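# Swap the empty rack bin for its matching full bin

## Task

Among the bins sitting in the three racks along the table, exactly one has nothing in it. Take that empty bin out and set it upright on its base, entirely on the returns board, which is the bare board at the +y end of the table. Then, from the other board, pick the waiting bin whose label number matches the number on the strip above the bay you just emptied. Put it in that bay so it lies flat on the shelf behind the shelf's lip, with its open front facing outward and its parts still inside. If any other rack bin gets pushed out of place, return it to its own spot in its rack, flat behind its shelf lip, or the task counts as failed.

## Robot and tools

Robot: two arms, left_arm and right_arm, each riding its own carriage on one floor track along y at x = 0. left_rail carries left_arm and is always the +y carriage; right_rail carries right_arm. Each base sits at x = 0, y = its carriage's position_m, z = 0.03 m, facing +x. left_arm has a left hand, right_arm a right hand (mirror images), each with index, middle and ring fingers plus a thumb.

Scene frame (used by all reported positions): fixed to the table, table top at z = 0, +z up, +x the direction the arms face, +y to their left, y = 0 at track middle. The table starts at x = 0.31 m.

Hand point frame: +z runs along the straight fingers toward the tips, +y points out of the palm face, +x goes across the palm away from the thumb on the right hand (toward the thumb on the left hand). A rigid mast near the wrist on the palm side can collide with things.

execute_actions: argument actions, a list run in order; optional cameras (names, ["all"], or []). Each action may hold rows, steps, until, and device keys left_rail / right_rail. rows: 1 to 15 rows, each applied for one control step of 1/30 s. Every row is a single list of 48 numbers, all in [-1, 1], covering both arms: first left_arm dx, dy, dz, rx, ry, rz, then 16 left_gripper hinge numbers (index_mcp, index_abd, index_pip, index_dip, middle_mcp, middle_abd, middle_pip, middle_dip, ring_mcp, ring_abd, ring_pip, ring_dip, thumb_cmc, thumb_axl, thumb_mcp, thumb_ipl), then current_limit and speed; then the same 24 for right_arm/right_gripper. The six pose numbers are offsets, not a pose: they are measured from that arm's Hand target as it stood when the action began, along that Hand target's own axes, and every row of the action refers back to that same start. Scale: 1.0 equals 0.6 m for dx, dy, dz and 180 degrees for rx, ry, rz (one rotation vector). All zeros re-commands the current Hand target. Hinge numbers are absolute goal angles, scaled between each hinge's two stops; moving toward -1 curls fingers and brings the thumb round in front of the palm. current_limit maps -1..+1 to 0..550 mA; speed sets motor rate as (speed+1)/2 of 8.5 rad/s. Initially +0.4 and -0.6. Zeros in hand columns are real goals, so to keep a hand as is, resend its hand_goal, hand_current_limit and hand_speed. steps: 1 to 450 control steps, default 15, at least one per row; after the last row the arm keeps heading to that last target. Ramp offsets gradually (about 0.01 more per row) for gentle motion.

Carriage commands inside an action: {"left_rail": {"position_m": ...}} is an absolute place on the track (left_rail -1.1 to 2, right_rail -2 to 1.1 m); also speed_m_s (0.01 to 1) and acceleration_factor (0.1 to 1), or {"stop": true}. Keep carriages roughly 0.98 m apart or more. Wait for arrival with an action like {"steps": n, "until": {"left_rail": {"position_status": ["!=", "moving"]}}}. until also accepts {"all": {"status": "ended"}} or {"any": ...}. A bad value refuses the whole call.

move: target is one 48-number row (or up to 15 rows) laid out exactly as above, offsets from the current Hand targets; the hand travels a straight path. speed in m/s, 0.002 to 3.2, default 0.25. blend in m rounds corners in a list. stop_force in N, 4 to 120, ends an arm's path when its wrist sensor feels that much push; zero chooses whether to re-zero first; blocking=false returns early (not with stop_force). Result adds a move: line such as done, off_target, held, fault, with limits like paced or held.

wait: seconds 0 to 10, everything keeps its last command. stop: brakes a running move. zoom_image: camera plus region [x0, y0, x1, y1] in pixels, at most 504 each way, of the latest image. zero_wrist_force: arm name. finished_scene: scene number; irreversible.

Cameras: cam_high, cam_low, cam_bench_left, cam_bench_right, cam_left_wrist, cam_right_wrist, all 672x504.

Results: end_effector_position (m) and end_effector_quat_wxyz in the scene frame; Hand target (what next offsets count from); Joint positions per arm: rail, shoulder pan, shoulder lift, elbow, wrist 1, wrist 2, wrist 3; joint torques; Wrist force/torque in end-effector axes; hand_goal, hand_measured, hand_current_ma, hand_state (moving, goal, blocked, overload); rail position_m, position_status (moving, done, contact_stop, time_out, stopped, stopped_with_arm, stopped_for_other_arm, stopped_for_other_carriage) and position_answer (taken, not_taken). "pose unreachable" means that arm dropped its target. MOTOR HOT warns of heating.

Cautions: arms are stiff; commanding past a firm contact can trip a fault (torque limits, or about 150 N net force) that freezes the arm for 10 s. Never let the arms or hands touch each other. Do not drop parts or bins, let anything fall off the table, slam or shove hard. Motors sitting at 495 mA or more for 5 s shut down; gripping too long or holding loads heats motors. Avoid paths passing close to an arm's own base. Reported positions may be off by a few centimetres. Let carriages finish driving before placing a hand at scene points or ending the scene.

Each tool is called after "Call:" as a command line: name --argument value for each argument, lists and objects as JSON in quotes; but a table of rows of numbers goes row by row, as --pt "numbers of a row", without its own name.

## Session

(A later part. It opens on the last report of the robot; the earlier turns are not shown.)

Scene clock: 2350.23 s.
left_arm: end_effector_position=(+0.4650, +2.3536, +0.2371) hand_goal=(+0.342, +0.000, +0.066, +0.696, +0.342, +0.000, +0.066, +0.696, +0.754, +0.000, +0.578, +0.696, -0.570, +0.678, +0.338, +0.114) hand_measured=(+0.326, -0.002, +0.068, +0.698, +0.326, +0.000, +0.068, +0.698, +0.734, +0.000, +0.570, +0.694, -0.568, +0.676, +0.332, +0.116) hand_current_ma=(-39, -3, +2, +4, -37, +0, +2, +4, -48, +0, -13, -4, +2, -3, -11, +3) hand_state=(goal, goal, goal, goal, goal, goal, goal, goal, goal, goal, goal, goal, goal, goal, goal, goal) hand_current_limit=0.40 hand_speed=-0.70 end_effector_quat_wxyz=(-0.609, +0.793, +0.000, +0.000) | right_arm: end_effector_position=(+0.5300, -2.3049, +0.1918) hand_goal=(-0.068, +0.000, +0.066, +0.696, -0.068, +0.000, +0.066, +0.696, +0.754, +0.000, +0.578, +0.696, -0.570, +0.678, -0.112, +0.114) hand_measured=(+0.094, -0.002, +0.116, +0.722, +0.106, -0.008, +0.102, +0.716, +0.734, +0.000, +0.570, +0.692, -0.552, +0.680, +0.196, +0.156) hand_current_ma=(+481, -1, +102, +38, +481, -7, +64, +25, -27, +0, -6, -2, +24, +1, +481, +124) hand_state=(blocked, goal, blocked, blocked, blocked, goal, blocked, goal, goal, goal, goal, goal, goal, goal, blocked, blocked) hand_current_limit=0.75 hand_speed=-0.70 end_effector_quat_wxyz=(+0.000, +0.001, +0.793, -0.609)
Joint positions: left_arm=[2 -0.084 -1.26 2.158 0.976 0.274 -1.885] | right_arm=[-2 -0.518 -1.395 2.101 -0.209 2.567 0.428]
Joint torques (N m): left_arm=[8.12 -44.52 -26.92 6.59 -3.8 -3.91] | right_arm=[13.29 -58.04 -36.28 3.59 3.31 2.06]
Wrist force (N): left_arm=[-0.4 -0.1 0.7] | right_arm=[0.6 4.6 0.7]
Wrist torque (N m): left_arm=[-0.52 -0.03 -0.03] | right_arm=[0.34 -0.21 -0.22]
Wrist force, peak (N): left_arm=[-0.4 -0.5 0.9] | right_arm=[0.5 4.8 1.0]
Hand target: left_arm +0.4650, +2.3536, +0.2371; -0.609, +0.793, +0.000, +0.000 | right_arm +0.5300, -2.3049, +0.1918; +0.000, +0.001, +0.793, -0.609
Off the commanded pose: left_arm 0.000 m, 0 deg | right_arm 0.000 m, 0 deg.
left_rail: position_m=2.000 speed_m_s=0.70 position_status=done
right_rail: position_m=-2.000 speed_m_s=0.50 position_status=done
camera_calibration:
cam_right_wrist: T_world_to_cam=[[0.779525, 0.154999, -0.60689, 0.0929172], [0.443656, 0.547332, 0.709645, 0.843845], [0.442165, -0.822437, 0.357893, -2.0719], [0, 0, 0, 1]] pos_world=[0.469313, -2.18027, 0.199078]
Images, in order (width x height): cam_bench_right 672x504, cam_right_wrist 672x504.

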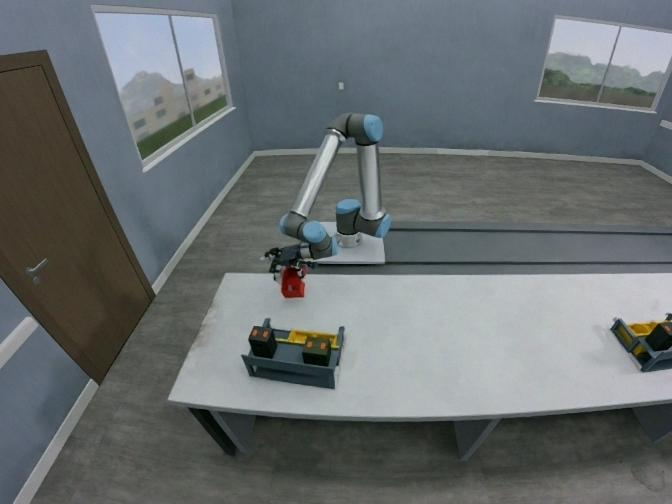

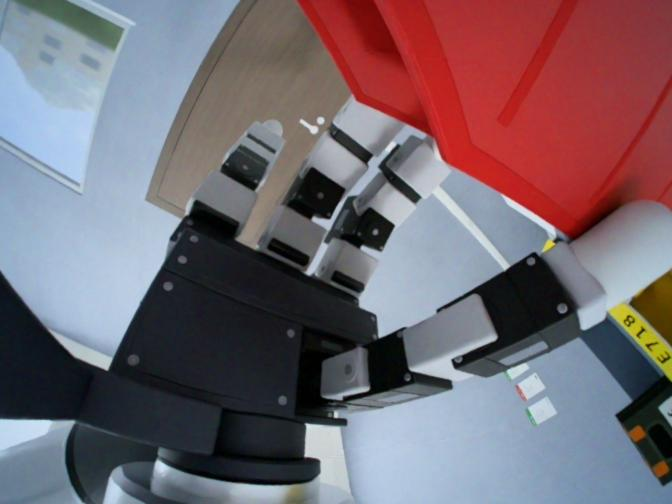

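Call:
move --target '[0,0,0,0,0,0,0.342,0,0.0657,0.696,0.342,0,0.0657,0.696,0.754,0,0.577,0.696,-0.571,0.677,0.337,0.1135,0.4,-0.7,-0.2167,0.0549,0.0334,0,0.0295,0.0079,-0.068,0,0.0657,0.696,-0.068,0,0.0657,0.696,0.754,0,0.577,0.696,-0.571,0.677,-0.112,0.1135,0.75,-0.7]' --speed 0.08 --cameras '["cam_right_wrist","cam_bench_right"]'

Call:
zoom_image --camera "cam_bench_right" --region '[200, 240, 360, 400]'

Call:
zoom_image --camera "cam_right_wrist" --region '[372, 0, 672, 300]'

Scene clock: 2368.90 s.
left_arm: end_effector_position=(+0.4650, +2.3536, +0.2371) hand_goal=(+0.342, +0.000, +0.066, +0.696, +0.342, +0.000, +0.066, +0.696, +0.754, +0.000, +0.578, +0.696, -0.570, +0.678, +0.338, +0.114) hand_measured=(+0.326, -0.002, +0.068, +0.698, +0.326, +0.000, +0.068, +0.698, +0.734, +0.000, +0.570, +0.694, -0.568, +0.676, +0.332, +0.116) hand_current_ma=(-39, -3, +2, +4, -37, +0, +2, +4, -48, +0, -13, -4, +2, -3, -11, +3) hand_state=(goal, goal, goal, goal, goal, goal, goal, goal, goal, goal, goal, goal, goal, goal, goal, goal) hand_current_limit=0.40 hand_speed=-0.70 end_effector_quat_wxyz=(-0.609, +0.793, +0.000, +0.000) | right_arm: end_effector_position=(+0.6600, -2.3159, +0.1548) hand_goal=(-0.068, +0.000, +0.066, +0.696, -0.068, +0.000, +0.066, +0.696, +0.754, +0.000, +0.578, +0.696, -0.570, +0.678, -0.112, +0.114) hand_measured=(+0.092, -0.004, +0.116, +0.722, +0.104, -0.008, +0.102, +0.716, +0.734, +0.000, +0.570, +0.692, -0.550, +0.680, +0.196, +0.156) hand_current_ma=(+481, -1, +104, +38, +481, -7, +64, +25, -27, +0, -6, -2, +27, +1, +481, +125) hand_state=(blocked, goal, blocked, blocked, blocked, goal, blocked, goal, goal, goal, goal, goal, goal, goal, blocked, blocked) hand_current_limit=0.75 hand_speed=-0.70 end_effector_quat_wxyz=(-0.030, +0.039, +0.793, -0.608)
Joint positions: left_arm=[2 -0.084 -1.26 2.158 0.976 0.274 -1.885] | right_arm=[-2 -0.414 -1.096 1.787 0.021 2.733 0.669]
Joint torques (N m): left_arm=[7.71 -44.67 -28.87 6.52 -3.8 -3.59] | right_arm=[13.74 -65.1 -42.69 5.59 5.23 2.13]
Wrist force (N): left_arm=[-0.4 -0.1 0.6] | right_arm=[0.7 4.7 0.5]
Wrist torque (N m): left_arm=[-0.51 -0.03 -0.03] | right_arm=[0.39 -0.22 -0.29]
Wrist force, peak (N): left_arm=[-0.7 -0.4 0.9] | right_arm=[0.5 4.8 0.9]
Hand target: left_arm +0.4650, +2.3536, +0.2371; -0.609, +0.793, +0.000, +0.000 | right_arm +0.6600, -2.3159, +0.1548; -0.030, +0.039, +0.793, -0.608
Off the commanded pose: left_arm 0.000 m, 0 deg | right_arm 0.000 m, 0 deg.
left_rail: position_m=2.000 speed_m_s=0.70 position_status=done
right_rail: position_m=-2.000 speed_m_s=0.50 position_status=done
move: done
camera_calibration:
cam_right_wrist: T_world_to_cam=[[0.790776, 0.079627, -0.606905, -0.211167], [0.494053, 0.502319, 0.709639, 0.680965], [0.361366, -0.861008, 0.357882, -2.16126], [0, 0, 0, 1]] pos_world=[0.61156, -2.18611, 0.162078]
Images, in order (width x height): cam_bench_right 672x504, cam_right_wrist 672x504.

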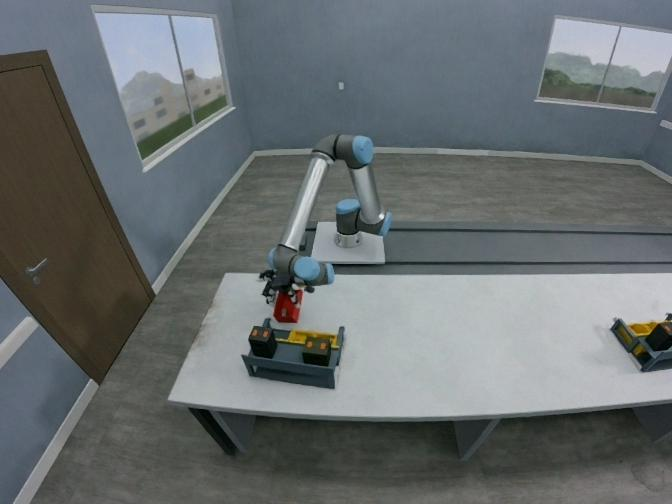

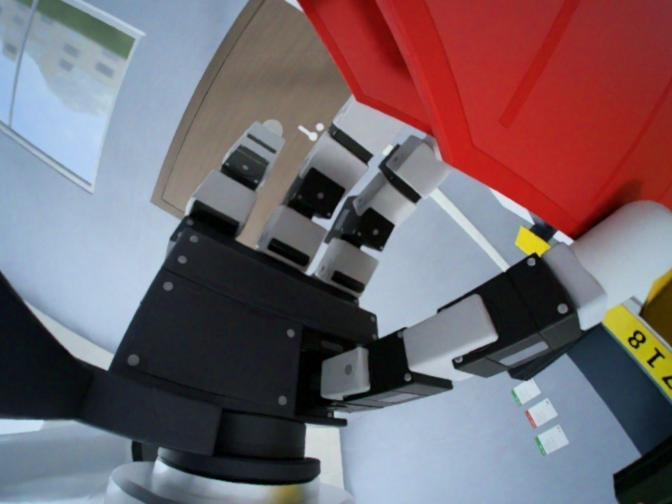

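Scaled by 3.150.

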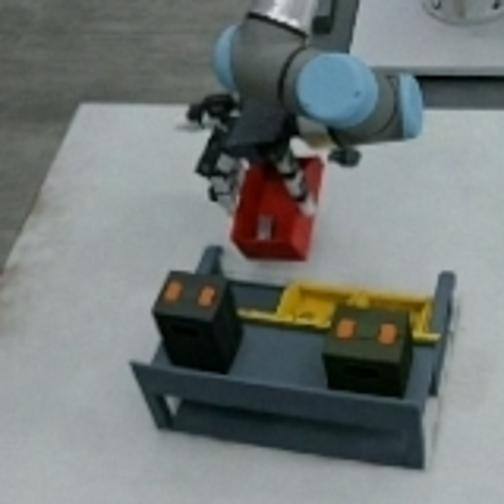

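Scaled by 1.680 from the camera's 672x504 image, which has a finer 960x720 frame.

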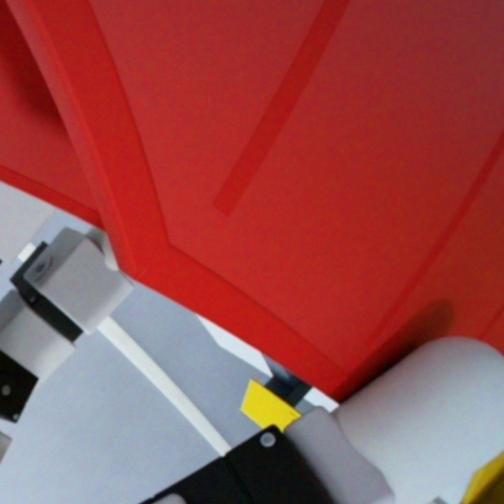

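Call:
zoom_image --camera "cam_bench_right" --region '[250, 270, 350, 370]'

Scaled by 5.040.

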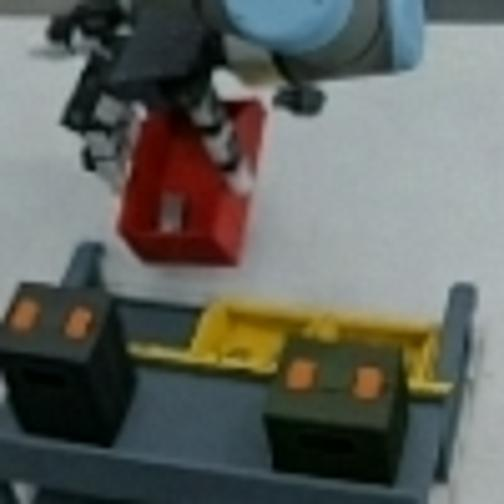

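Call:
move --target '[0,0,0,0,0,0,0.342,0,0.0657,0.696,0.342,0,0.0657,0.696,0.754,0,0.577,0.696,-0.571,0.677,0.337,0.1135,0.4,-0.7,-0.0619,-0.0062,0.0233,0,0,0,-0.068,0,0.0657,0.696,-0.068,0,0.0657,0.696,0.754,0,0.577,0.696,-0.571,0.677,-0.112,0.1135,0.75,-0.7]' --speed 0.05 --stop_force 12 --cameras '["cam_right_wrist","cam_bench_right"]'

Call:
zoom_image --camera "cam_bench_right" --region '[250, 270, 350, 370]'

Call:
zoom_image --camera "cam_right_wrist" --region '[372, 0, 672, 400]'

Scene clock: 2503.43 s.
left_arm: end_effector_position=(+0.4650, +2.3536, +0.2371) hand_goal=(+0.342, +0.000, +0.066, +0.696, +0.342, +0.000, +0.066, +0.696, +0.754, +0.000, +0.578, +0.696, -0.570, +0.678, +0.338, +0.114) hand_measured=(+0.326, -0.002, +0.068, +0.698, +0.326, +0.000, +0.068, +0.698, +0.734, +0.000, +0.570, +0.694, -0.568, +0.676, +0.332, +0.116) hand_current_ma=(-39, -3, +2, +4, -37, +0, +2, +4, -48, +0, -13, -4, +2, -3, -11, +3) hand_state=(goal, goal, goal, goal, goal, goal, goal, goal, goal, goal, goal, goal, goal, goal, goal, goal) hand_current_limit=0.40 hand_speed=-0.70 end_effector_quat_wxyz=(-0.609, +0.793, +0.000, +0.000) | right_arm: end_effector_position=(+0.6955, -2.3339, +0.1547) hand_goal=(-0.068, +0.000, +0.066, +0.696, -0.068, +0.000, +0.066, +0.696, +0.754, +0.000, +0.578, +0.696, -0.570, +0.678, -0.112, +0.114) hand_measured=(+0.092, -0.004, +0.116, +0.722, +0.104, -0.008, +0.102, +0.716, +0.734, +0.000, +0.570, +0.692, -0.550, +0.680, +0.196, +0.156) hand_current_ma=(+481, -1, +104, +38, +481, -7, +64, +25, -27, +0, -6, -2, +27, +1, +481, +126) hand_state=(blocked, goal, blocked, blocked, blocked, goal, blocked, goal, goal, goal, goal, goal, goal, goal, blocked, blocked) hand_current_limit=0.75 hand_speed=-0.70 end_effector_quat_wxyz=(-0.030, +0.039, +0.793, -0.608)
Joint positions: left_arm=[2 -0.084 -1.26 2.158 0.976 0.274 -1.885] | right_arm=[-2 -0.417 -1.046 1.703 0.05 2.731 0.664]
Joint torques (N m): left_arm=[6.6 -44.88 -30.92 6.57 -3.95 -3.64] | right_arm=[-10.82 -68.34 -43.7 5.83 -0.34 2.25]
Wrist force (N): left_arm=[-0.3 -0.1 0.5] | right_arm=[0.5 4.4 0.6]
Wrist torque (N m): left_arm=[-0.51 -0.05 -0.01] | right_arm=[0.35 -0.20 -0.14]
Wrist force, peak (N): left_arm=[-0.6 -0.4 0.8] | right_arm=[0.8 5.1 1.1]
Hand target: left_arm +0.4650, +2.3536, +0.2371; -0.609, +0.793, +0.000, +0.000 | right_arm +0.6955, -2.3339, +0.1547; -0.030, +0.039, +0.793, -0.608
Off the commanded pose: left_arm 0.000 m, 0 deg | right_arm 0.000 m, 0 deg.
left_rail: position_m=2.000 speed_m_s=0.70 position_status=done
right_rail: position_m=-2.000 speed_m_s=0.50 position_status=done
move: done
camera_calibration:
cam_right_wrist: T_world_to_cam=[[0.790779, 0.0796308, -0.606899, -0.237881], [0.494047, 0.502318, 0.709643, 0.67242], [0.361366, -0.861008, 0.357882, -2.18962], [0, 0, 0, 1]] pos_world=[0.64716, -2.20411, 0.162078]
Images, in order (width x height): cam_bench_right 672x504, cam_right_wrist 672x504.

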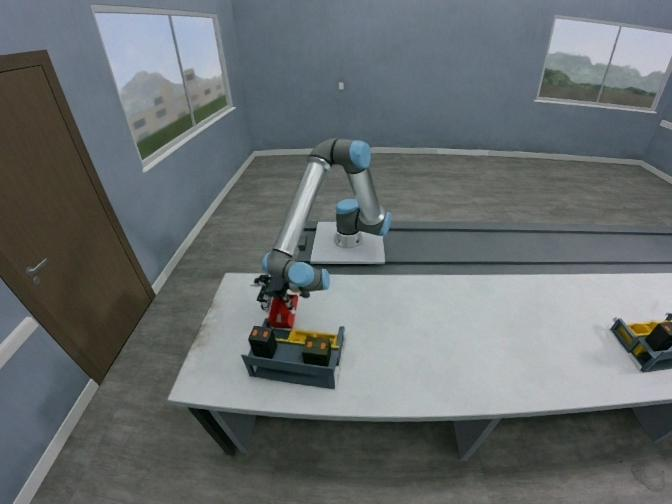

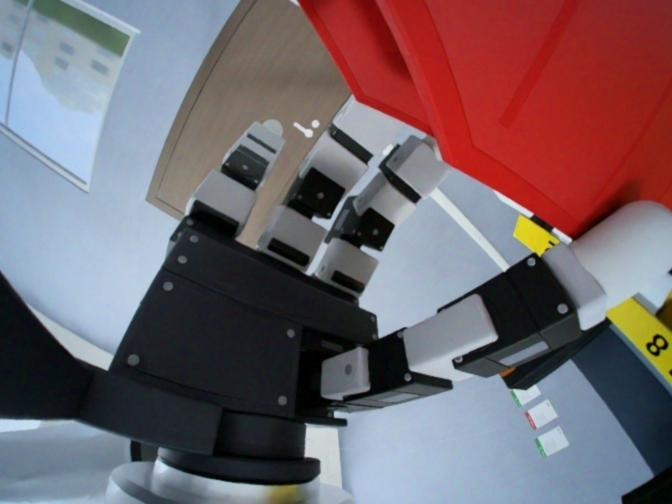

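Scaled by 5.040.

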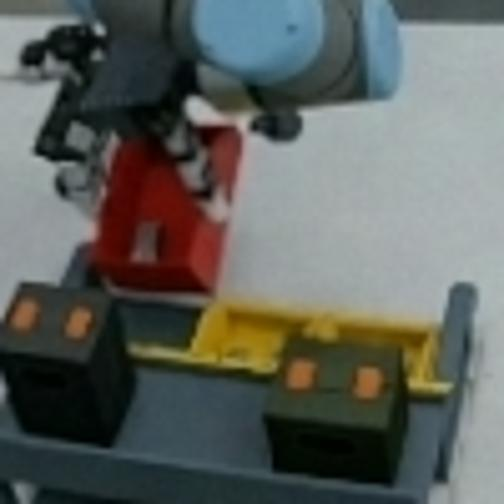

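Scaled by 1.260 from the camera's 672x504 image, which has a finer 960x720 frame.

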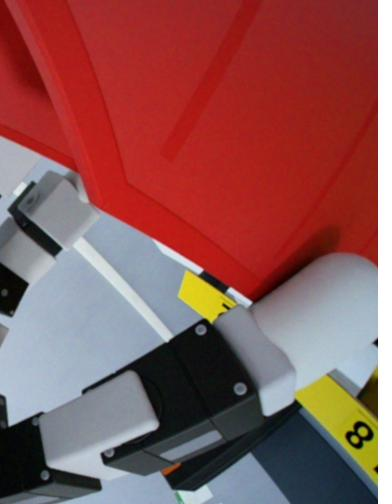

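Call:
move --pt "0 0 0 0 0 0 0.342 0 0.0657 0.696 0.342 0 0.0657 0.696 0.754 0 0.577 0.696 -0.571 0.677 0.337 0.1135 0.4 -0.7 0.0051 -0.0038 0.014 0 0 0 -0.068 0 0.0657 0.696 -0.068 0 0.0657 0.696 0.754 0 0.577 0.696 -0.571 0.677 -0.112 0.1135 0.75 -0.7" --pt "0 0 0 0 0 0 0.342 0 0.0657 0.696 0.342 0 0.0657 0.696 0.754 0 0.577 0.696 -0.571 0.677 0.337 0.1135 0.4 -0.7 0.0051 0.046 0.028 0 0 0 -0.068 0 0.0657 0.696 -0.068 0 0.0657 0.696 0.754 0 0.577 0.696 -0.571 0.677 -0.112 0.1135 0.75 -0.7" --speed 0.04 --stop_force 8 --cameras '["cam_right_wrist","cam_bench_right"]'

Call:
zoom_image --camera "cam_bench_right" --region '[250, 270, 350, 370]'

Scene clock: 2545.17 s.
left_arm: end_effector_position=(+0.4650, +2.3536, +0.2371) hand_goal=(+0.342, +0.000, +0.066, +0.696, +0.342, +0.000, +0.066, +0.696, +0.754, +0.000, +0.578, +0.696, -0.570, +0.678, +0.338, +0.114) hand_measured=(+0.326, -0.002, +0.068, +0.698, +0.326, +0.000, +0.068, +0.698, +0.734, +0.000, +0.570, +0.694, -0.568, +0.676, +0.332, +0.116) hand_current_ma=(-39, -3, +2, +4, -37, +0, +2, +4, -48, +0, -13, -4, +2, -3, -11, +3) hand_state=(goal, goal, goal, goal, goal, goal, goal, goal, goal, goal, goal, goal, goal, goal, goal, goal) hand_current_limit=0.40 hand_speed=-0.70 end_effector_quat_wxyz=(-0.609, +0.793, +0.000, +0.000) | right_arm: end_effector_position=(+0.6916, -2.3426, +0.1237) hand_goal=(-0.068, +0.000, +0.066, +0.696, -0.068, +0.000, +0.066, +0.696, +0.754, +0.000, +0.578, +0.696, -0.570, +0.678, -0.112, +0.114) hand_measured=(+0.086, +0.000, +0.116, +0.722, +0.094, -0.010, +0.104, +0.716, +0.734, +0.000, +0.570, +0.692, -0.550, +0.680, +0.200, +0.162) hand_current_ma=(+481, +0, +104, +38, +481, -8, +68, +25, -27, +0, -6, -2, +26, +1, +481, +149) hand_state=(blocked, goal, blocked, blocked, blocked, goal, blocked, goal, goal, goal, goal, goal, goal, goal, blocked, blocked) hand_current_limit=0.75 hand_speed=-0.70 end_effector_quat_wxyz=(-0.030, +0.039, +0.793, -0.608)
Joint positions: left_arm=[2 -0.084 -1.26 2.158 0.976 0.274 -1.885] | right_arm=[-2 -0.431 -1.021 1.726 -0.019 2.72 0.642]
Joint torques (N m): left_arm=[9.7 -44.33 -33.08 6.72 -3.79 -3.5] | right_arm=[-10.04 -66.12 -24.63 -1.69 -1.45 -1.55]
Wrist force (N): left_arm=[-0.4 -0.2 0.7] | right_arm=[1.1 0.5 -2.3]
Wrist torque (N m): left_arm=[-0.54 -0.02 -0.03] | right_arm=[0.30 -0.32 -0.01]
Wrist force, peak (N): left_arm=[-0.6 -0.6 0.9] | right_arm=[0.4 4.9 0.6]
Hand target: left_arm +0.4650, +2.3536, +0.2371; -0.609, +0.793, +0.000, +0.000 | right_arm +0.6916, -2.3426, +0.1237; -0.030, +0.039, +0.793, -0.608
Off the commanded pose: left_arm 0.000 m, 0 deg | right_arm 0.000 m, 0 deg.
left_rail: position_m=2.000 speed_m_s=0.70 position_status=done
right_rail: position_m=-2.000 speed_m_s=0.50 position_status=done
move: done
camera_calibration:
cam_right_wrist: T_world_to_cam=[[0.790808, 0.079563, -0.60687, -0.253011], [0.494064, 0.502276, 0.709661, 0.700658], [0.361279, -0.861039, 0.357895, -2.18459], [0, 0, 0, 1]] pos_world=[0.643161, -2.21281, 0.131078]
Images, in order (width x height): cam_bench_right 672x504, cam_right_wrist 672x504.

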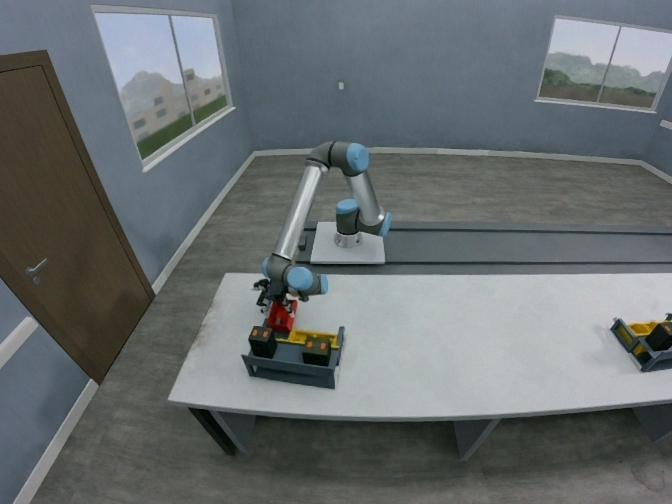

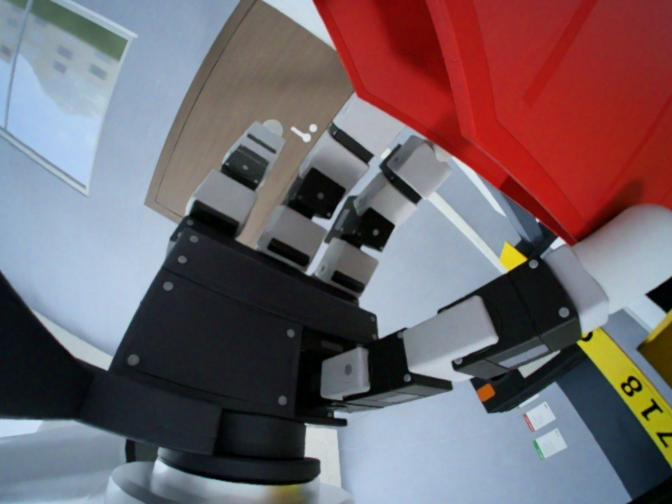

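Scaled by 5.040.

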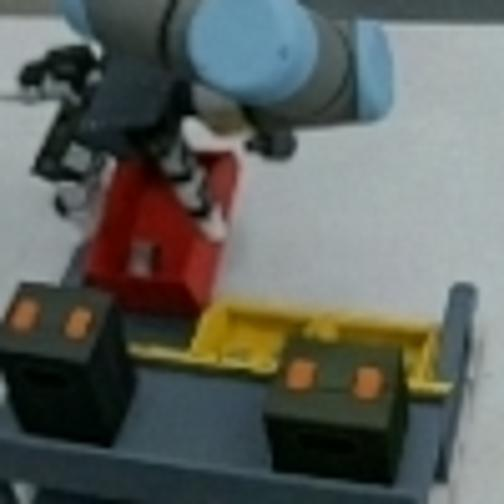

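Call:
move --target '[0,0,0,0,0,0,0.342,0,0.0657,0.696,0.342,0,0.0657,0.696,0.754,0,0.577,0.696,-0.571,0.677,0.337,0.1135,0.4,-0.7,0.0199,0.041,0.011,0,0,0,-0.068,0,0.0657,0.696,-0.068,0,0.0657,0.696,0.754,0,0.577,0.696,-0.571,0.677,-0.112,0.1135,0.6,-0.7]' --speed 0.03 --stop_force 15 --cameras '["cam_right_wrist","cam_bench_right"]'

Call:
zoom_image --camera "cam_bench_right" --region '[250, 270, 350, 370]'

Scene clock: 2561.47 s.
left_arm: end_effector_position=(+0.4650, +2.3536, +0.2371) hand_goal=(+0.342, +0.000, +0.066, +0.696, +0.342, +0.000, +0.066, +0.696, +0.754, +0.000, +0.578, +0.696, -0.570, +0.678, +0.338, +0.114) hand_measured=(+0.326, -0.002, +0.068, +0.698, +0.326, +0.000, +0.068, +0.698, +0.734, +0.000, +0.570, +0.694, -0.568, +0.676, +0.332, +0.116) hand_current_ma=(-39, -3, +2, +4, -37, +0, +2, +4, -48, +0, -13, -4, +2, -3, -11, +3) hand_state=(goal, goal, goal, goal, goal, goal, goal, goal, goal, goal, goal, goal, goal, goal, goal, goal) hand_current_limit=0.40 hand_speed=-0.70 end_effector_quat_wxyz=(-0.609, +0.793, +0.000, +0.000) | right_arm: end_effector_position=(+0.6797, -2.3415, +0.0983) hand_goal=(-0.068, +0.000, +0.066, +0.696, -0.068, +0.000, +0.066, +0.696, +0.754, +0.000, +0.578, +0.696, -0.570, +0.678, -0.112, +0.114) hand_measured=(+0.086, +0.002, +0.114, +0.714, +0.084, +0.004, +0.106, +0.718, +0.734, +0.000, +0.570, +0.692, -0.574, +0.678, +0.226, +0.162) hand_current_ma=(+440, +0, +93, +24, +440, +2, +73, +32, -27, +0, -6, -2, -4, +0, +440, +149) hand_state=(blocked, goal, blocked, goal, blocked, goal, blocked, blocked, goal, goal, goal, goal, goal, goal, blocked, blocked) hand_current_limit=0.60 hand_speed=-0.70 end_effector_quat_wxyz=(-0.030, +0.039, +0.793, -0.608)
Joint positions: left_arm=[2 -0.084 -1.26 2.158 0.976 0.274 -1.885] | right_arm=[-2 -0.437 -1.01 1.765 -0.077 2.716 0.633]
Joint torques (N m): left_arm=[8.23 -46.4 -35.29 6.5 -3.79 -3.52] | right_arm=[-11.91 -57.99 -18.58 -1.26 -1.83 -1.64]
Wrist force (N): left_arm=[-0.2 -0.3 0.5] | right_arm=[-0.2 -7.9 -4.4]
Wrist torque (N m): left_arm=[-0.55 -0.05 -0.01] | right_arm=[0.05 -0.38 0.04]
Wrist force, peak (N): left_arm=[-0.5 -0.5 0.9] | right_arm=[3.4 -10.7 -5.3]
Hand target: left_arm +0.4650, +2.3536, +0.2371; -0.609, +0.793, +0.000, +0.000 | right_arm +0.6797, -2.3415, +0.0983; -0.030, +0.039, +0.793, -0.608
Off the commanded pose: left_arm 0.000 m, 0 deg | right_arm 0.000 m, 0 deg.
left_rail: position_m=2.000 speed_m_s=0.70 position_status=done
right_rail: position_m=-2.000 speed_m_s=0.50 position_status=done
move: done
camera_calibration:
cam_right_wrist: T_world_to_cam=[[0.790808, 0.079563, -0.60687, -0.25925], [0.494064, 0.502276, 0.709661, 0.723982], [0.361279, -0.861039, 0.357895, -2.17017], [0, 0, 0, 1]] pos_world=[0.631361, -2.21161, 0.105578]
Images, in order (width x height): cam_bench_right 672x504, cam_right_wrist 672x504.

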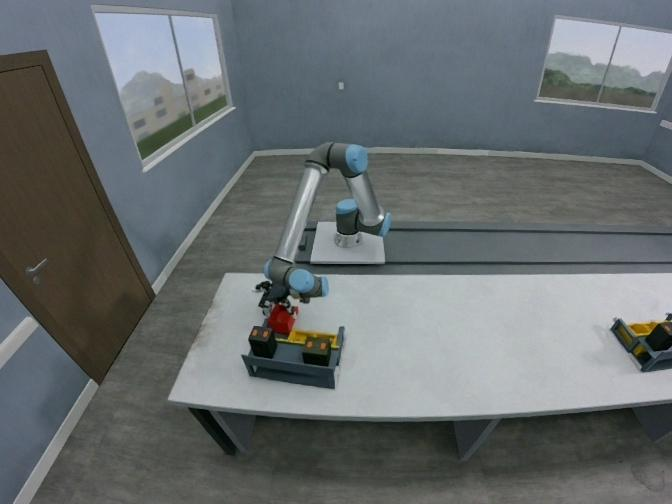

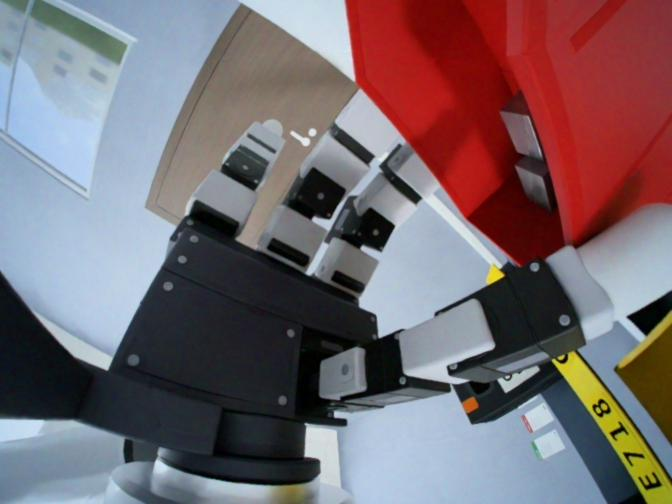

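Scaled by 5.040.

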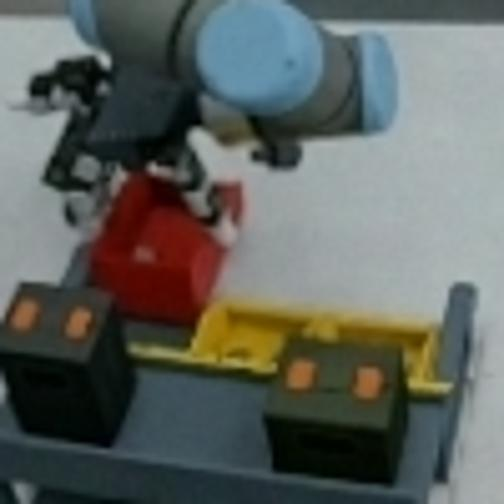

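Call:
execute_actions --actions '[{"rows":[[0,0,0,0,0,0,0.342,0,0.0657,0.696,0.342,0,0.0657,0.696,0.754,0,0.577,0.696,-0.571,0.677,0.337,0.1135,0.4,-0.7,0,0,0,0,0,0,0.342,0,0.0657,0.696,0.342,0,0.0657,0.696,0.754,0,0.577,0.696,-0.571,0.677,0.337,0.1135,0.4,-0.85]],"steps":60}]'

Call:
move --target '[0,0,0,0,0,0,0.342,0,0.0657,0.696,0.342,0,0.0657,0.696,0.754,0,0.577,0.696,-0.571,0.677,0.337,0.1135,0.4,-0.7,0,-0.2415,-0.0648,0,0,0,0.342,0,0.0657,0.696,0.342,0,0.0657,0.696,0.754,0,0.577,0.696,-0.571,0.677,0.337,0.1135,0.4,-0.7]' --speed 0.12 --cameras '["cam_right_wrist","cam_bench_right"]'

Call:
zoom_image --camera "cam_bench_right" --region '[250, 270, 350, 370]'

Scene clock: 2576.23 s.
left_arm: end_effector_position=(+0.4650, +2.3536, +0.2371) hand_goal=(+0.342, +0.000, +0.066, +0.696, +0.342, +0.000, +0.066, +0.696, +0.754, +0.000, +0.578, +0.696, -0.570, +0.678, +0.338, +0.114) hand_measured=(+0.326, -0.002, +0.068, +0.698, +0.326, +0.000, +0.068, +0.698, +0.734, +0.000, +0.570, +0.694, -0.568, +0.676, +0.332, +0.116) hand_current_ma=(-39, -3, +2, +4, -37, +0, +2, +4, -48, +0, -13, -4, +2, -3, -11, +3) hand_state=(goal, goal, goal, goal, goal, goal, goal, goal, goal, goal, goal, goal, goal, goal, goal, goal) hand_current_limit=0.40 hand_speed=-0.70 end_effector_quat_wxyz=(-0.609, +0.793, +0.000, +0.000) | right_arm: end_effector_position=(+0.6797, -2.3415, +0.0983) hand_goal=(+0.342, +0.000, +0.066, +0.696, +0.342, +0.000, +0.066, +0.696, +0.754, +0.000, +0.578, +0.696, -0.570, +0.678, +0.338, +0.114) hand_measured=(+0.326, +0.002, +0.068, +0.698, +0.324, +0.002, +0.068, +0.698, +0.734, +0.000, +0.570, +0.692, -0.574, +0.678, +0.332, +0.116) hand_current_ma=(-20, +0, +1, +1, -23, +1, +1, +1, -27, +0, -6, -2, -2, +0, -7, +1) hand_state=(goal, goal, goal, goal, goal, goal, goal, goal, goal, goal, goal, goal, goal, goal, goal, goal) hand_current_limit=0.40 hand_speed=-0.85 end_effector_quat_wxyz=(-0.030, +0.039, +0.793, -0.608)
Joint positions: left_arm=[2 -0.084 -1.26 2.158 0.976 0.274 -1.885] | right_arm=[-2 -0.437 -1.01 1.765 -0.077 2.716 0.633]
Joint torques (N m): left_arm=[8.05 -44.89 -37.64 6.52 -3.85 -3.6] | right_arm=[6.45 -89.28 -36.01 0.71 3.86 1.08]
Wrist force (N): left_arm=[-0.5 -0.2 0.7] | right_arm=[0.3 0.1 -0.5]
Wrist torque (N m): left_arm=[-0.54 -0.02 -0.03] | right_arm=[0.17 -0.21 -0.07]
Wrist force, peak (N): left_arm=[-0.3 -0.2 1.0] | right_arm=[-0.2 -8.3 -4.7]
Hand target: left_arm +0.4650, +2.3536, +0.2371; -0.609, +0.793, +0.000, +0.000 | right_arm +0.6797, -2.3415, +0.0983; -0.030, +0.039, +0.793, -0.608
Off the commanded pose: left_arm 0.000 m, 0 deg | right_arm 0.000 m, 0 deg.
left_rail: position_m=2.000 speed_m_s=0.70 position_status=done
right_rail: position_m=-2.000 speed_m_s=0.50 position_status=done

Scene clock: 2578.00 s.
left_arm: end_effector_position=(+0.4650, +2.3536, +0.2371) hand_goal=(+0.342, +0.000, +0.066, +0.696, +0.342, +0.000, +0.066, +0.696, +0.754, +0.000, +0.578, +0.696, -0.570, +0.678, +0.338, +0.114) hand_measured=(+0.326, -0.002, +0.068, +0.698, +0.326, +0.000, +0.068, +0.698, +0.734, +0.000, +0.570, +0.694, -0.568, +0.676, +0.332, +0.116) hand_current_ma=(-39, -3, +2, +4, -37, +0, +2, +4, -48, +0, -13, -4, +2, -3, -11, +3) hand_state=(goal, goal, goal, goal, goal, goal, goal, goal, goal, goal, goal, goal, goal, goal, goal, goal) hand_current_limit=0.40 hand_speed=-0.70 end_effector_quat_wxyz=(-0.609, +0.793, +0.000, +0.000) | right_arm: end_effector_position=(+0.6797, -2.3415, +0.2482) hand_goal=(+0.342, +0.000, +0.066, +0.696, +0.342, +0.000, +0.066, +0.696, +0.754, +0.000, +0.578, +0.696, -0.570, +0.678, +0.338, +0.114) hand_measured=(+0.328, +0.002, +0.068, +0.698, +0.326, +0.002, +0.068, +0.698, +0.734, +0.000, +0.570, +0.692, -0.572, +0.678, +0.332, +0.116) hand_current_ma=(-19, +0, +1, +1, -22, +1, +1, +1, -27, +0, -6, -2, -2, +0, -6, +1) hand_state=(goal, goal, goal, goal, goal, goal, goal, goal, goal, goal, goal, goal, goal, goal, goal, goal) hand_current_limit=0.40 hand_speed=-0.70 end_effector_quat_wxyz=(-0.030, +0.039, +0.793, -0.608)
Joint positions: left_arm=[2 -0.084 -1.26 2.158 0.976 0.274 -1.885] | right_arm=[-2 -0.437 -1.157 1.677 0.157 2.716 0.633]
Joint torques (N m): left_arm=[7.45 -44.67 -37.41 6.47 -3.73 -3.59] | right_arm=[11.97 -82.94 -45.04 6.08 0.91 1.74]
Wrist force (N): left_arm=[-0.4 -0.1 0.5] | right_arm=[0.2 0.2 -0.1]
Wrist torque (N m): left_arm=[-0.52 -0.03 -0.03] | right_arm=[0.15 -0.20 -0.25]
Wrist force, peak (N): left_arm=[-0.7 -0.3 1.0] | right_arm=[0.3 1.2 -0.3]
Hand target: left_arm +0.4650, +2.3536, +0.2371; -0.609, +0.793, +0.000, +0.000 | right_arm +0.6797, -2.3415, +0.2483; -0.030, +0.039, +0.793, -0.608
Off the commanded pose: left_arm 0.000 m, 0 deg | right_arm 0.000 m, 0 deg.
left_rail: position_m=2.000 speed_m_s=0.70 position_status=done
right_rail: position_m=-2.000 speed_m_s=0.50 position_status=done
move: done
camera_calibration:
cam_right_wrist: T_world_to_cam=[[0.790779, 0.0796308, -0.606899, -0.168026], [0.494047, 0.502318, 0.709643, 0.617762], [0.361366, -0.861008, 0.357882, -2.22376], [0, 0, 0, 1]] pos_world=[0.63126, -2.21161, 0.255478]
Images, in order (width x height): cam_bench_right 672x504, cam_right_wrist 672x504.

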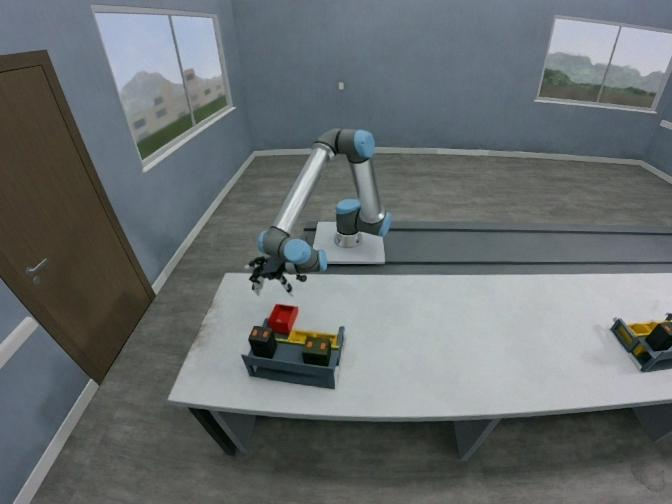

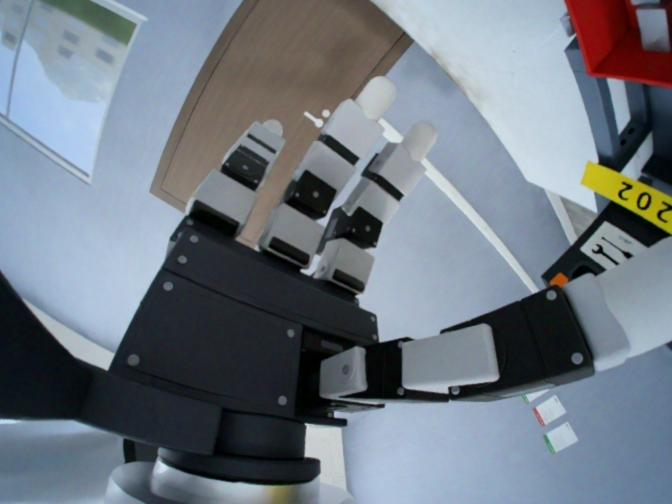

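Scaled by 5.040.

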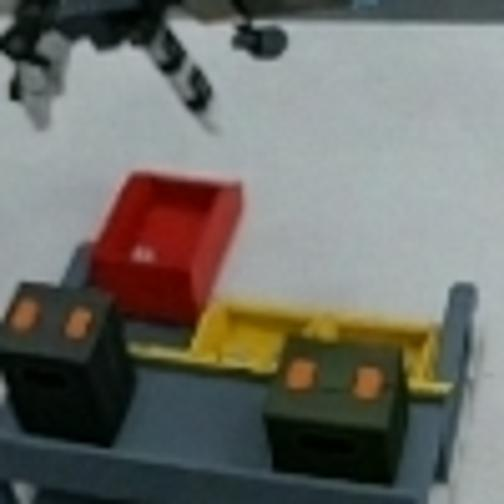

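Call:
move --target '[0,0,0,0,0,0,0.342,0,0.0657,0.696,0.342,0,0.0657,0.696,0.754,0,0.577,0.696,-0.571,0.677,0.337,0.1135,0.4,-0.7,0.2394,0.0557,0.0185,-0.0436,-0.4703,-0.1713,0.754,0,0.577,0.696,0.754,0,0.577,0.696,0.754,0,0.577,0.696,0.714,0.677,0.225,0.168,0.4,-0.4]' --speed 0.3 --cameras '["cam_right_wrist"]'

Call:
zoom_image --camera "cam_right_wrist" --region '[320, 0, 570, 220]'

Scene clock: 2597.77 s.
left_arm: end_effector_position=(+0.4650, +2.3536, +0.2371) hand_goal=(+0.342, +0.000, +0.066, +0.696, +0.342, +0.000, +0.066, +0.696, +0.754, +0.000, +0.578, +0.696, -0.570, +0.678, +0.338, +0.114) hand_measured=(+0.326, -0.002, +0.068, +0.698, +0.326, +0.000, +0.068, +0.698, +0.734, +0.000, +0.570, +0.694, -0.568, +0.676, +0.332, +0.116) hand_current_ma=(-39, -3, +2, +4, -37, +0, +2, +4, -48, +0, -13, -4, +2, -3, -11, +3) hand_state=(goal, goal, goal, goal, goal, goal, goal, goal, goal, goal, goal, goal, goal, goal, goal, goal) hand_current_limit=0.40 hand_speed=-0.70 end_effector_quat_wxyz=(-0.609, +0.793, +0.000, +0.000) | right_arm: end_effector_position=(+0.5366, -2.3296, +0.2131) hand_goal=(+0.754, +0.000, +0.578, +0.696, +0.754, +0.000, +0.578, +0.696, +0.754, +0.000, +0.578, +0.696, +0.714, +0.678, +0.226, +0.168) hand_measured=(+0.734, +0.002, +0.570, +0.698, +0.732, +0.002, +0.572, +0.698, +0.734, +0.000, +0.570, +0.692, +0.696, +0.678, +0.226, +0.166) hand_current_ma=(-30, +0, -6, +1, -34, +1, -6, +1, -27, +0, -6, -2, -23, +0, +0, -2) hand_state=(blocked, goal, goal, goal, blocked, goal, goal, goal, goal, goal, goal, goal, goal, goal, goal, goal) hand_current_limit=0.40 hand_speed=-0.40 end_effector_quat_wxyz=(+0.361, -0.567, +0.625, -0.398)
Joint positions: left_arm=[2 -0.084 -1.26 2.158 0.976 0.274 -1.885] | right_arm=[-2 -1.135 -1.458 2.088 0.112 0.675 -0.622]
Joint torques (N m): left_arm=[7.8 -44.55 -37.71 6.48 -3.87 -3.58] | right_arm=[-10.32 -31.58 -42.12 5.79 -4.13 -1.24]
Wrist force (N): left_arm=[-0.3 0.0 0.5] | right_arm=[0.5 0.5 0.0]
Wrist torque (N m): left_arm=[-0.49 -0.04 -0.03] | right_arm=[0.05 -0.17 -0.14]
Wrist force, peak (N): left_arm=[-0.9 -0.4 0.6] | right_arm=[0.5 1.1 -0.7]
Hand target: left_arm +0.4650, +2.3536, +0.2371; -0.609, +0.793, +0.000, +0.000 | right_arm +0.5366, -2.3296, +0.2131; +0.361, -0.567, +0.625, -0.398
Off the commanded pose: left_arm 0.000 m, 0 deg | right_arm 0.000 m, 0 deg.
left_rail: position_m=2.000 speed_m_s=0.70 position_status=done
right_rail: position_m=-2.000 speed_m_s=0.50 position_status=done
move: done
camera_calibration:
cam_right_wrist: T_world_to_cam=[[-0.18189, 0.800748, -0.570718, 2.11699], [-0.371517, 0.481418, 0.793859, 1.10519], [0.910435, 0.356426, 0.209926, 0.423723], [0, 0, 0, 1]] pos_world=[0.409882, -2.37826, 0.241889]
Images, in order (width x height): cam_right_wrist 672x504.

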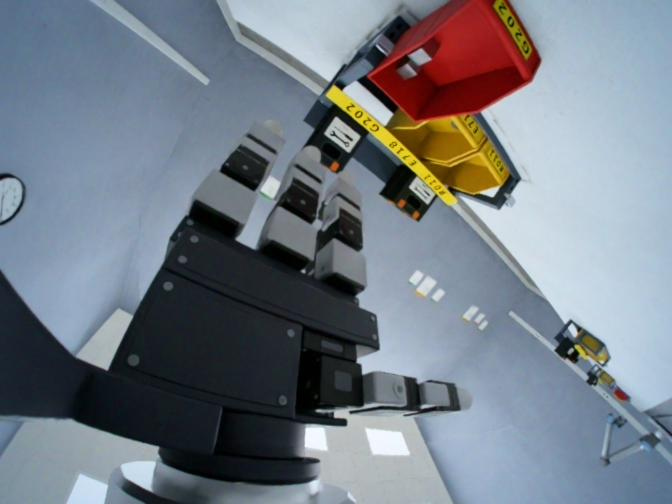

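Scaled by 2.016 from the camera's 672x504 image, which has a finer 960x720 frame.

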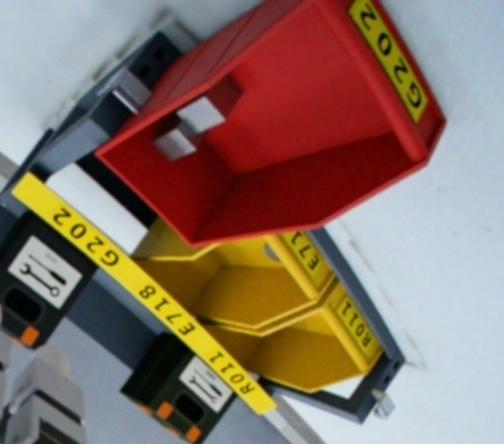

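Call:
execute_actions --actions '[{"rows":[[0,0,0,0,0,0,0.342,0,0.0657,0.696,0.342,0,0.0657,0.696,0.754,0,0.577,0.696,-0.571,0.677,0.337,0.1135,0.4,-0.7,0,0,0,0,0,0,0.754,0,0.577,0.696,0.589,0,-0.241,-0.565,0.589,0,-0.241,-0.565,-0.971,0.677,0.056,-0.319,0.4,-0.4]],"steps":50},{"rows":[[0,0,0,0,0,0,0.342,0,0.0657,0.696,0.342,0,0.0657,0.696,0.754,0,0.577,0.696,-0.571,0.677,0.337,0.1135,0.4,-0.7,0,0,0,0,0,0,-0.945,0,0.577,0.696,0.589,0,-0.241,-0.565,0.589,0,-0.241,-0.565,-0.971,0.677,0.056,-0.319,0.4,-0.4]],"steps":45}]'

Call:
move --target '[0,0,0,0,0,0,0.342,0,0.0657,0.696,0.342,0,0.0657,0.696,0.754,0,0.577,0.696,-0.571,0.677,0.337,0.1135,0.4,-0.7,-0.1477,0.1553,0.1916,0,0,0,-0.945,0,0.577,0.696,0.589,0,-0.241,-0.565,0.589,0,-0.241,-0.565,-0.971,0.677,0.056,-0.319,0.4,-0.4]' --speed 0.12 --cameras '["cam_right_wrist"]'

Call:
zoom_image --camera "cam_right_wrist" --region '[200, 0, 560, 300]'

Scene clock: 2645.73 s.
left_arm: end_effector_position=(+0.4650, +2.3536, +0.2371) hand_goal=(+0.342, +0.000, +0.066, +0.696, +0.342, +0.000, +0.066, +0.696, +0.754, +0.000, +0.578, +0.696, -0.570, +0.678, +0.338, +0.114) hand_measured=(+0.326, -0.002, +0.068, +0.698, +0.326, +0.000, +0.068, +0.698, +0.734, +0.000, +0.570, +0.694, -0.568, +0.676, +0.332, +0.116) hand_current_ma=(-39, -3, +2, +4, -37, +0, +2, +4, -48, +0, -13, -4, +2, -3, -11, +3) hand_state=(goal, goal, goal, goal, goal, goal, goal, goal, goal, goal, goal, goal, goal, goal, goal, goal) hand_current_limit=0.40 hand_speed=-0.70 end_effector_quat_wxyz=(-0.609, +0.793, +0.000, +0.000) | right_arm: end_effector_position=(+0.5366, -2.3296, +0.2131) hand_goal=(-0.944, +0.000, +0.578, +0.696, +0.590, +0.000, -0.240, -0.564, +0.590, +0.000, -0.240, -0.564, -0.970, +0.678, +0.056, -0.318) hand_measured=(-0.926, +0.002, +0.578, +0.698, +0.584, +0.002, -0.238, -0.560, +0.584, +0.000, -0.236, -0.560, -0.962, +0.678, +0.058, -0.314) hand_current_ma=(+23, +0, +0, +1, -5, +1, +1, +2, -4, +0, +2, +2, +7, +0, +1, +3) hand_state=(goal, goal, goal, goal, goal, goal, goal, goal, goal, goal, goal, goal, goal, goal, goal, goal) hand_current_limit=0.40 hand_speed=-0.40 end_effector_quat_wxyz=(+0.361, -0.567, +0.625, -0.398)
Joint positions: left_arm=[2 -0.084 -1.26 2.158 0.976 0.274 -1.885] | right_arm=[-2 -1.135 -1.458 2.088 0.112 0.675 -0.622]
Joint torques (N m): left_arm=[7.41 -45.02 -37.61 6.46 -3.72 -3.58] | right_arm=[-8.08 -30.38 -38.76 5.32 -1.31 -0.94]
Wrist force (N): left_arm=[-0.3 -0.2 0.7] | right_arm=[0.3 0.8 0.0]
Wrist torque (N m): left_arm=[-0.53 -0.04 -0.02] | right_arm=[0.24 -0.18 -0.08]
Wrist force, peak (N): left_arm=[-0.3 -0.1 1.1] | right_arm=[0.4 0.8 0.4]
Hand target: left_arm +0.4650, +2.3536, +0.2371; -0.609, +0.793, +0.000, +0.000 | right_arm +0.5366, -2.3296, +0.2131; +0.361, -0.567, +0.625, -0.398
Off the commanded pose: left_arm 0.000 m, 0 deg | right_arm 0.000 m, 0 deg.
left_rail: position_m=2.000 speed_m_s=0.70 position_status=done
right_rail: position_m=-2.000 speed_m_s=0.50 position_status=done

Scene clock: 2647.73 s.
left_arm: end_effector_position=(+0.4650, +2.3536, +0.2371) hand_goal=(+0.342, +0.000, +0.066, +0.696, +0.342, +0.000, +0.066, +0.696, +0.754, +0.000, +0.578, +0.696, -0.570, +0.678, +0.338, +0.114) hand_measured=(+0.326, -0.002, +0.068, +0.698, +0.326, +0.000, +0.068, +0.698, +0.734, +0.000, +0.570, +0.694, -0.568, +0.676, +0.332, +0.116) hand_current_ma=(-39, -3, +2, +4, -37, +0, +2, +4, -48, +0, -13, -4, +2, -3, -11, +3) hand_state=(goal, goal, goal, goal, goal, goal, goal, goal, goal, goal, goal, goal, goal, goal, goal, goal) hand_current_limit=0.40 hand_speed=-0.70 end_effector_quat_wxyz=(-0.609, +0.793, +0.000, +0.000) | right_arm: end_effector_position=(+0.6096, -2.2477, +0.0801) hand_goal=(-0.944, +0.000, +0.578, +0.696, +0.590, +0.000, -0.240, -0.564, +0.590, +0.000, -0.240, -0.564, -0.970, +0.678, +0.056, -0.318) hand_measured=(-0.928, +0.002, +0.578, +0.698, +0.584, +0.002, -0.238, -0.560, +0.584, +0.000, -0.236, -0.560, -0.962, +0.678, +0.058, -0.314) hand_current_ma=(+22, +0, +0, +1, -5, +1, +1, +2, -4, +0, +2, +2, +6, +0, +1, +3) hand_state=(goal, goal, goal, goal, goal, goal, goal, goal, goal, goal, goal, goal, goal, goal, goal, goal) hand_current_limit=0.40 hand_speed=-0.40 end_effector_quat_wxyz=(+0.361, -0.567, +0.625, -0.398)
Joint positions: left_arm=[2 -0.084 -1.26 2.158 0.976 0.274 -1.885] | right_arm=[-2 -0.903 -1.303 2.184 -0.288 0.858 -0.415]
Joint torques (N m): left_arm=[8.37 -44.11 -37.89 6.45 -3.8 -3.69] | right_arm=[12.68 -38.66 -18.61 -2.37 2.09 2.35]
Wrist force (N): left_arm=[-0.3 -0.2 0.5] | right_arm=[0.5 0.4 -0.3]
Wrist torque (N m): left_arm=[-0.52 -0.04 -0.02] | right_arm=[0.22 -0.21 -0.23]
Wrist force, peak (N): left_arm=[-0.6 -0.3 0.8] | right_arm=[1.5 0.0 -0.4]
Hand target: left_arm +0.4650, +2.3536, +0.2371; -0.609, +0.793, +0.000, +0.000 | right_arm +0.6097, -2.2477, +0.0801; +0.361, -0.567, +0.625, -0.398
Off the commanded pose: left_arm 0.000 m, 0 deg | right_arm 0.000 m, 0 deg.
left_rail: position_m=2.000 speed_m_s=0.70 position_status=done
right_rail: position_m=-2.000 speed_m_s=0.50 position_status=done
move: done
camera_calibration:
cam_right_wrist: T_world_to_cam=[[-0.182031, 0.800778, -0.570631, 1.989], [-0.371571, 0.481278, 0.793918, 1.19825], [0.910385, 0.356547, 0.209938, 0.356236], [0, 0, 0, 1]] pos_world=[0.482982, -2.29646, 0.10889]
Images, in order (width x height): cam_right_wrist 672x504.

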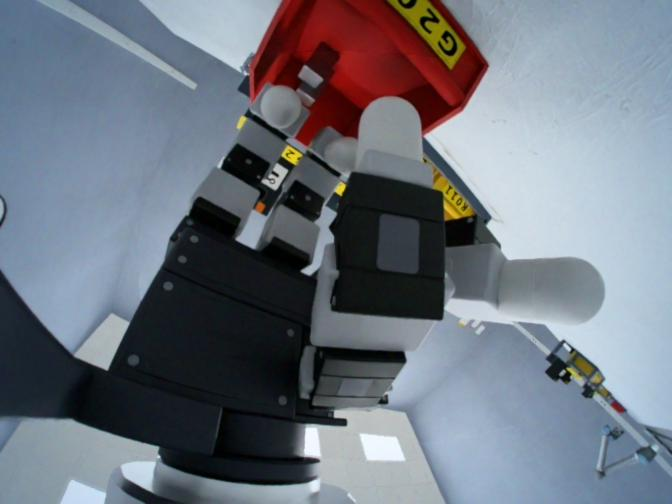

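Scaled by 1.400 from the camera's 672x504 image, which has a finer 960x720 frame.

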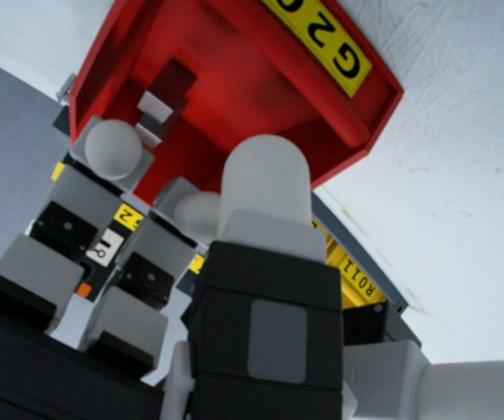

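Call:
move --pt "0 0 0 0 0 0 0.342 0 0.0657 0.696 0.342 0 0.0657 0.696 0.754 0 0.577 0.696 -0.571 0.677 0.337 0.1135 0.4 -0.7 -0.0153 -0.0065 0.0138 0 0 0 -0.945 0 0.577 0.696 0.589 0 -0.241 -0.565 0.589 0 -0.241 -0.565 -0.971 0.677 0.169 -0.373 0.4 -0.4" --pt "0 0 0 0 0 0 0.342 0 0.0657 0.696 0.342 0 0.0657 0.696 0.754 0 0.577 0.696 -0.571 0.677 0.337 0.1135 0.4 -0.7 -0.0153 0.0872 0.0575 0 0 0 -0.945 0 0.577 0.696 0.589 0 -0.241 -0.565 0.589 0 -0.241 -0.565 -0.971 0.677 0.169 -0.373 0.4 -0.4" --speed 0.05 --stop_force 7 --cameras '["cam_right_wrist"]'

Call:
zoom_image --camera "cam_right_wrist" --region '[200, 0, 560, 300]'

Scene clock: 2695.67 s.
left_arm: end_effector_position=(+0.4650, +2.3536, +0.2371) hand_goal=(+0.342, +0.000, +0.066, +0.696, +0.342, +0.000, +0.066, +0.696, +0.754, +0.000, +0.578, +0.696, -0.570, +0.678, +0.338, +0.114) hand_measured=(+0.326, -0.002, +0.068, +0.698, +0.326, +0.000, +0.068, +0.698, +0.734, +0.000, +0.570, +0.694, -0.568, +0.676, +0.332, +0.116) hand_current_ma=(-39, -3, +2, +4, -37, +0, +2, +4, -48, +0, -13, -4, +2, -3, -11, +3) hand_state=(goal, goal, goal, goal, goal, goal, goal, goal, goal, goal, goal, goal, goal, goal, goal, goal) hand_current_limit=0.40 hand_speed=-0.70 end_effector_quat_wxyz=(-0.609, +0.793, +0.000, +0.000) | right_arm: end_effector_position=(+0.6197, -2.2394, +0.0181) hand_goal=(-0.944, +0.000, +0.578, +0.696, +0.590, +0.000, -0.240, -0.564, +0.590, +0.000, -0.240, -0.564, -0.970, +0.678, +0.170, -0.372) hand_measured=(-0.928, +0.002, +0.578, +0.698, +0.584, -0.002, -0.238, -0.560, +0.584, +0.000, -0.236, -0.560, -0.962, +0.678, +0.166, -0.368) hand_current_ma=(+22, +0, +0, +1, -5, -1, +1, +2, -4, +0, +2, +2, +6, +0, -3, +3) hand_state=(goal, goal, goal, goal, goal, goal, goal, goal, goal, goal, goal, goal, goal, goal, goal, goal) hand_current_limit=0.40 hand_speed=-0.40 end_effector_quat_wxyz=(+0.361, -0.567, +0.625, -0.398)
Joint positions: left_arm=[2 -0.084 -1.26 2.158 0.976 0.274 -1.885] | right_arm=[-2 -0.875 -1.2 2.203 -0.424 0.882 -0.394]
Joint torques (N m): left_arm=[8.11 -44.84 -37.91 6.54 -3.93 -3.57] | right_arm=[14.01 -43.09 -14.08 -2.45 2.37 2.18]
Wrist force (N): left_arm=[-0.1 0.0 0.5] | right_arm=[0.7 0.2 -0.4]
Wrist torque (N m): left_arm=[-0.50 -0.07 0.00] | right_arm=[0.23 -0.17 -0.24]
Wrist force, peak (N): left_arm=[-0.4 -0.2 1.0] | right_arm=[1.5 -0.2 -0.7]
Hand target: left_arm +0.4650, +2.3536, +0.2371; -0.609, +0.793, +0.000, +0.000 | right_arm +0.6197, -2.2394, +0.0181; +0.361, -0.567, +0.625, -0.398
Off the commanded pose: left_arm 0.000 m, 0 deg | right_arm 0.000 m, 0 deg.
left_rail: position_m=2.000 speed_m_s=0.70 position_status=done
right_rail: position_m=-2.000 speed_m_s=0.50 position_status=done
move: done
camera_calibration:
cam_right_wrist: T_world_to_cam=[[-0.182, 0.80074, -0.570694, 1.9487], [-0.371585, 0.481343, 0.793873, 1.24735], [0.910385, 0.356546, 0.209938, 0.357187], [0, 0, 0, 1]] pos_world=[0.492982, -2.28816, 0.0468894]
Images, in order (width x height): cam_right_wrist 672x504.

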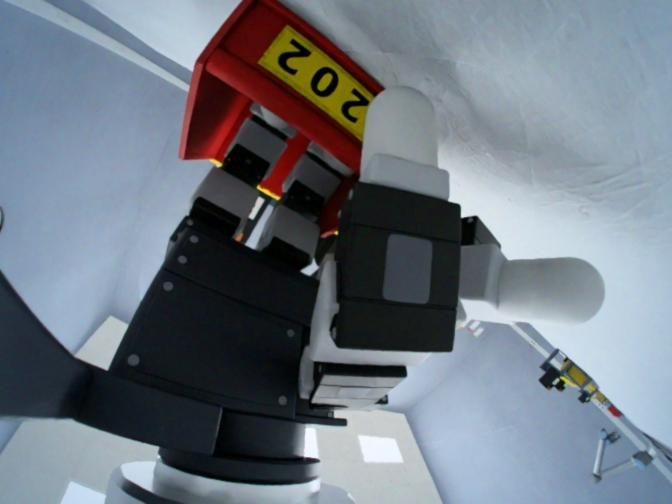

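Scaled by 1.400 from the camera's 672x504 image, which has a finer 960x720 frame.

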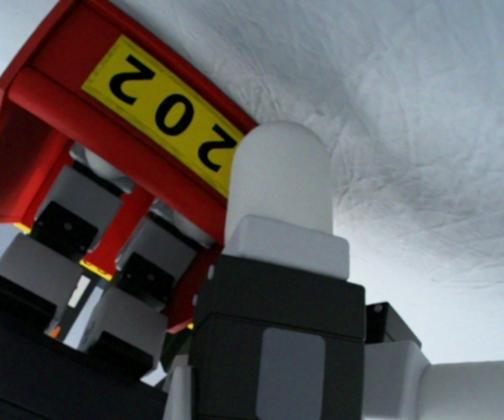

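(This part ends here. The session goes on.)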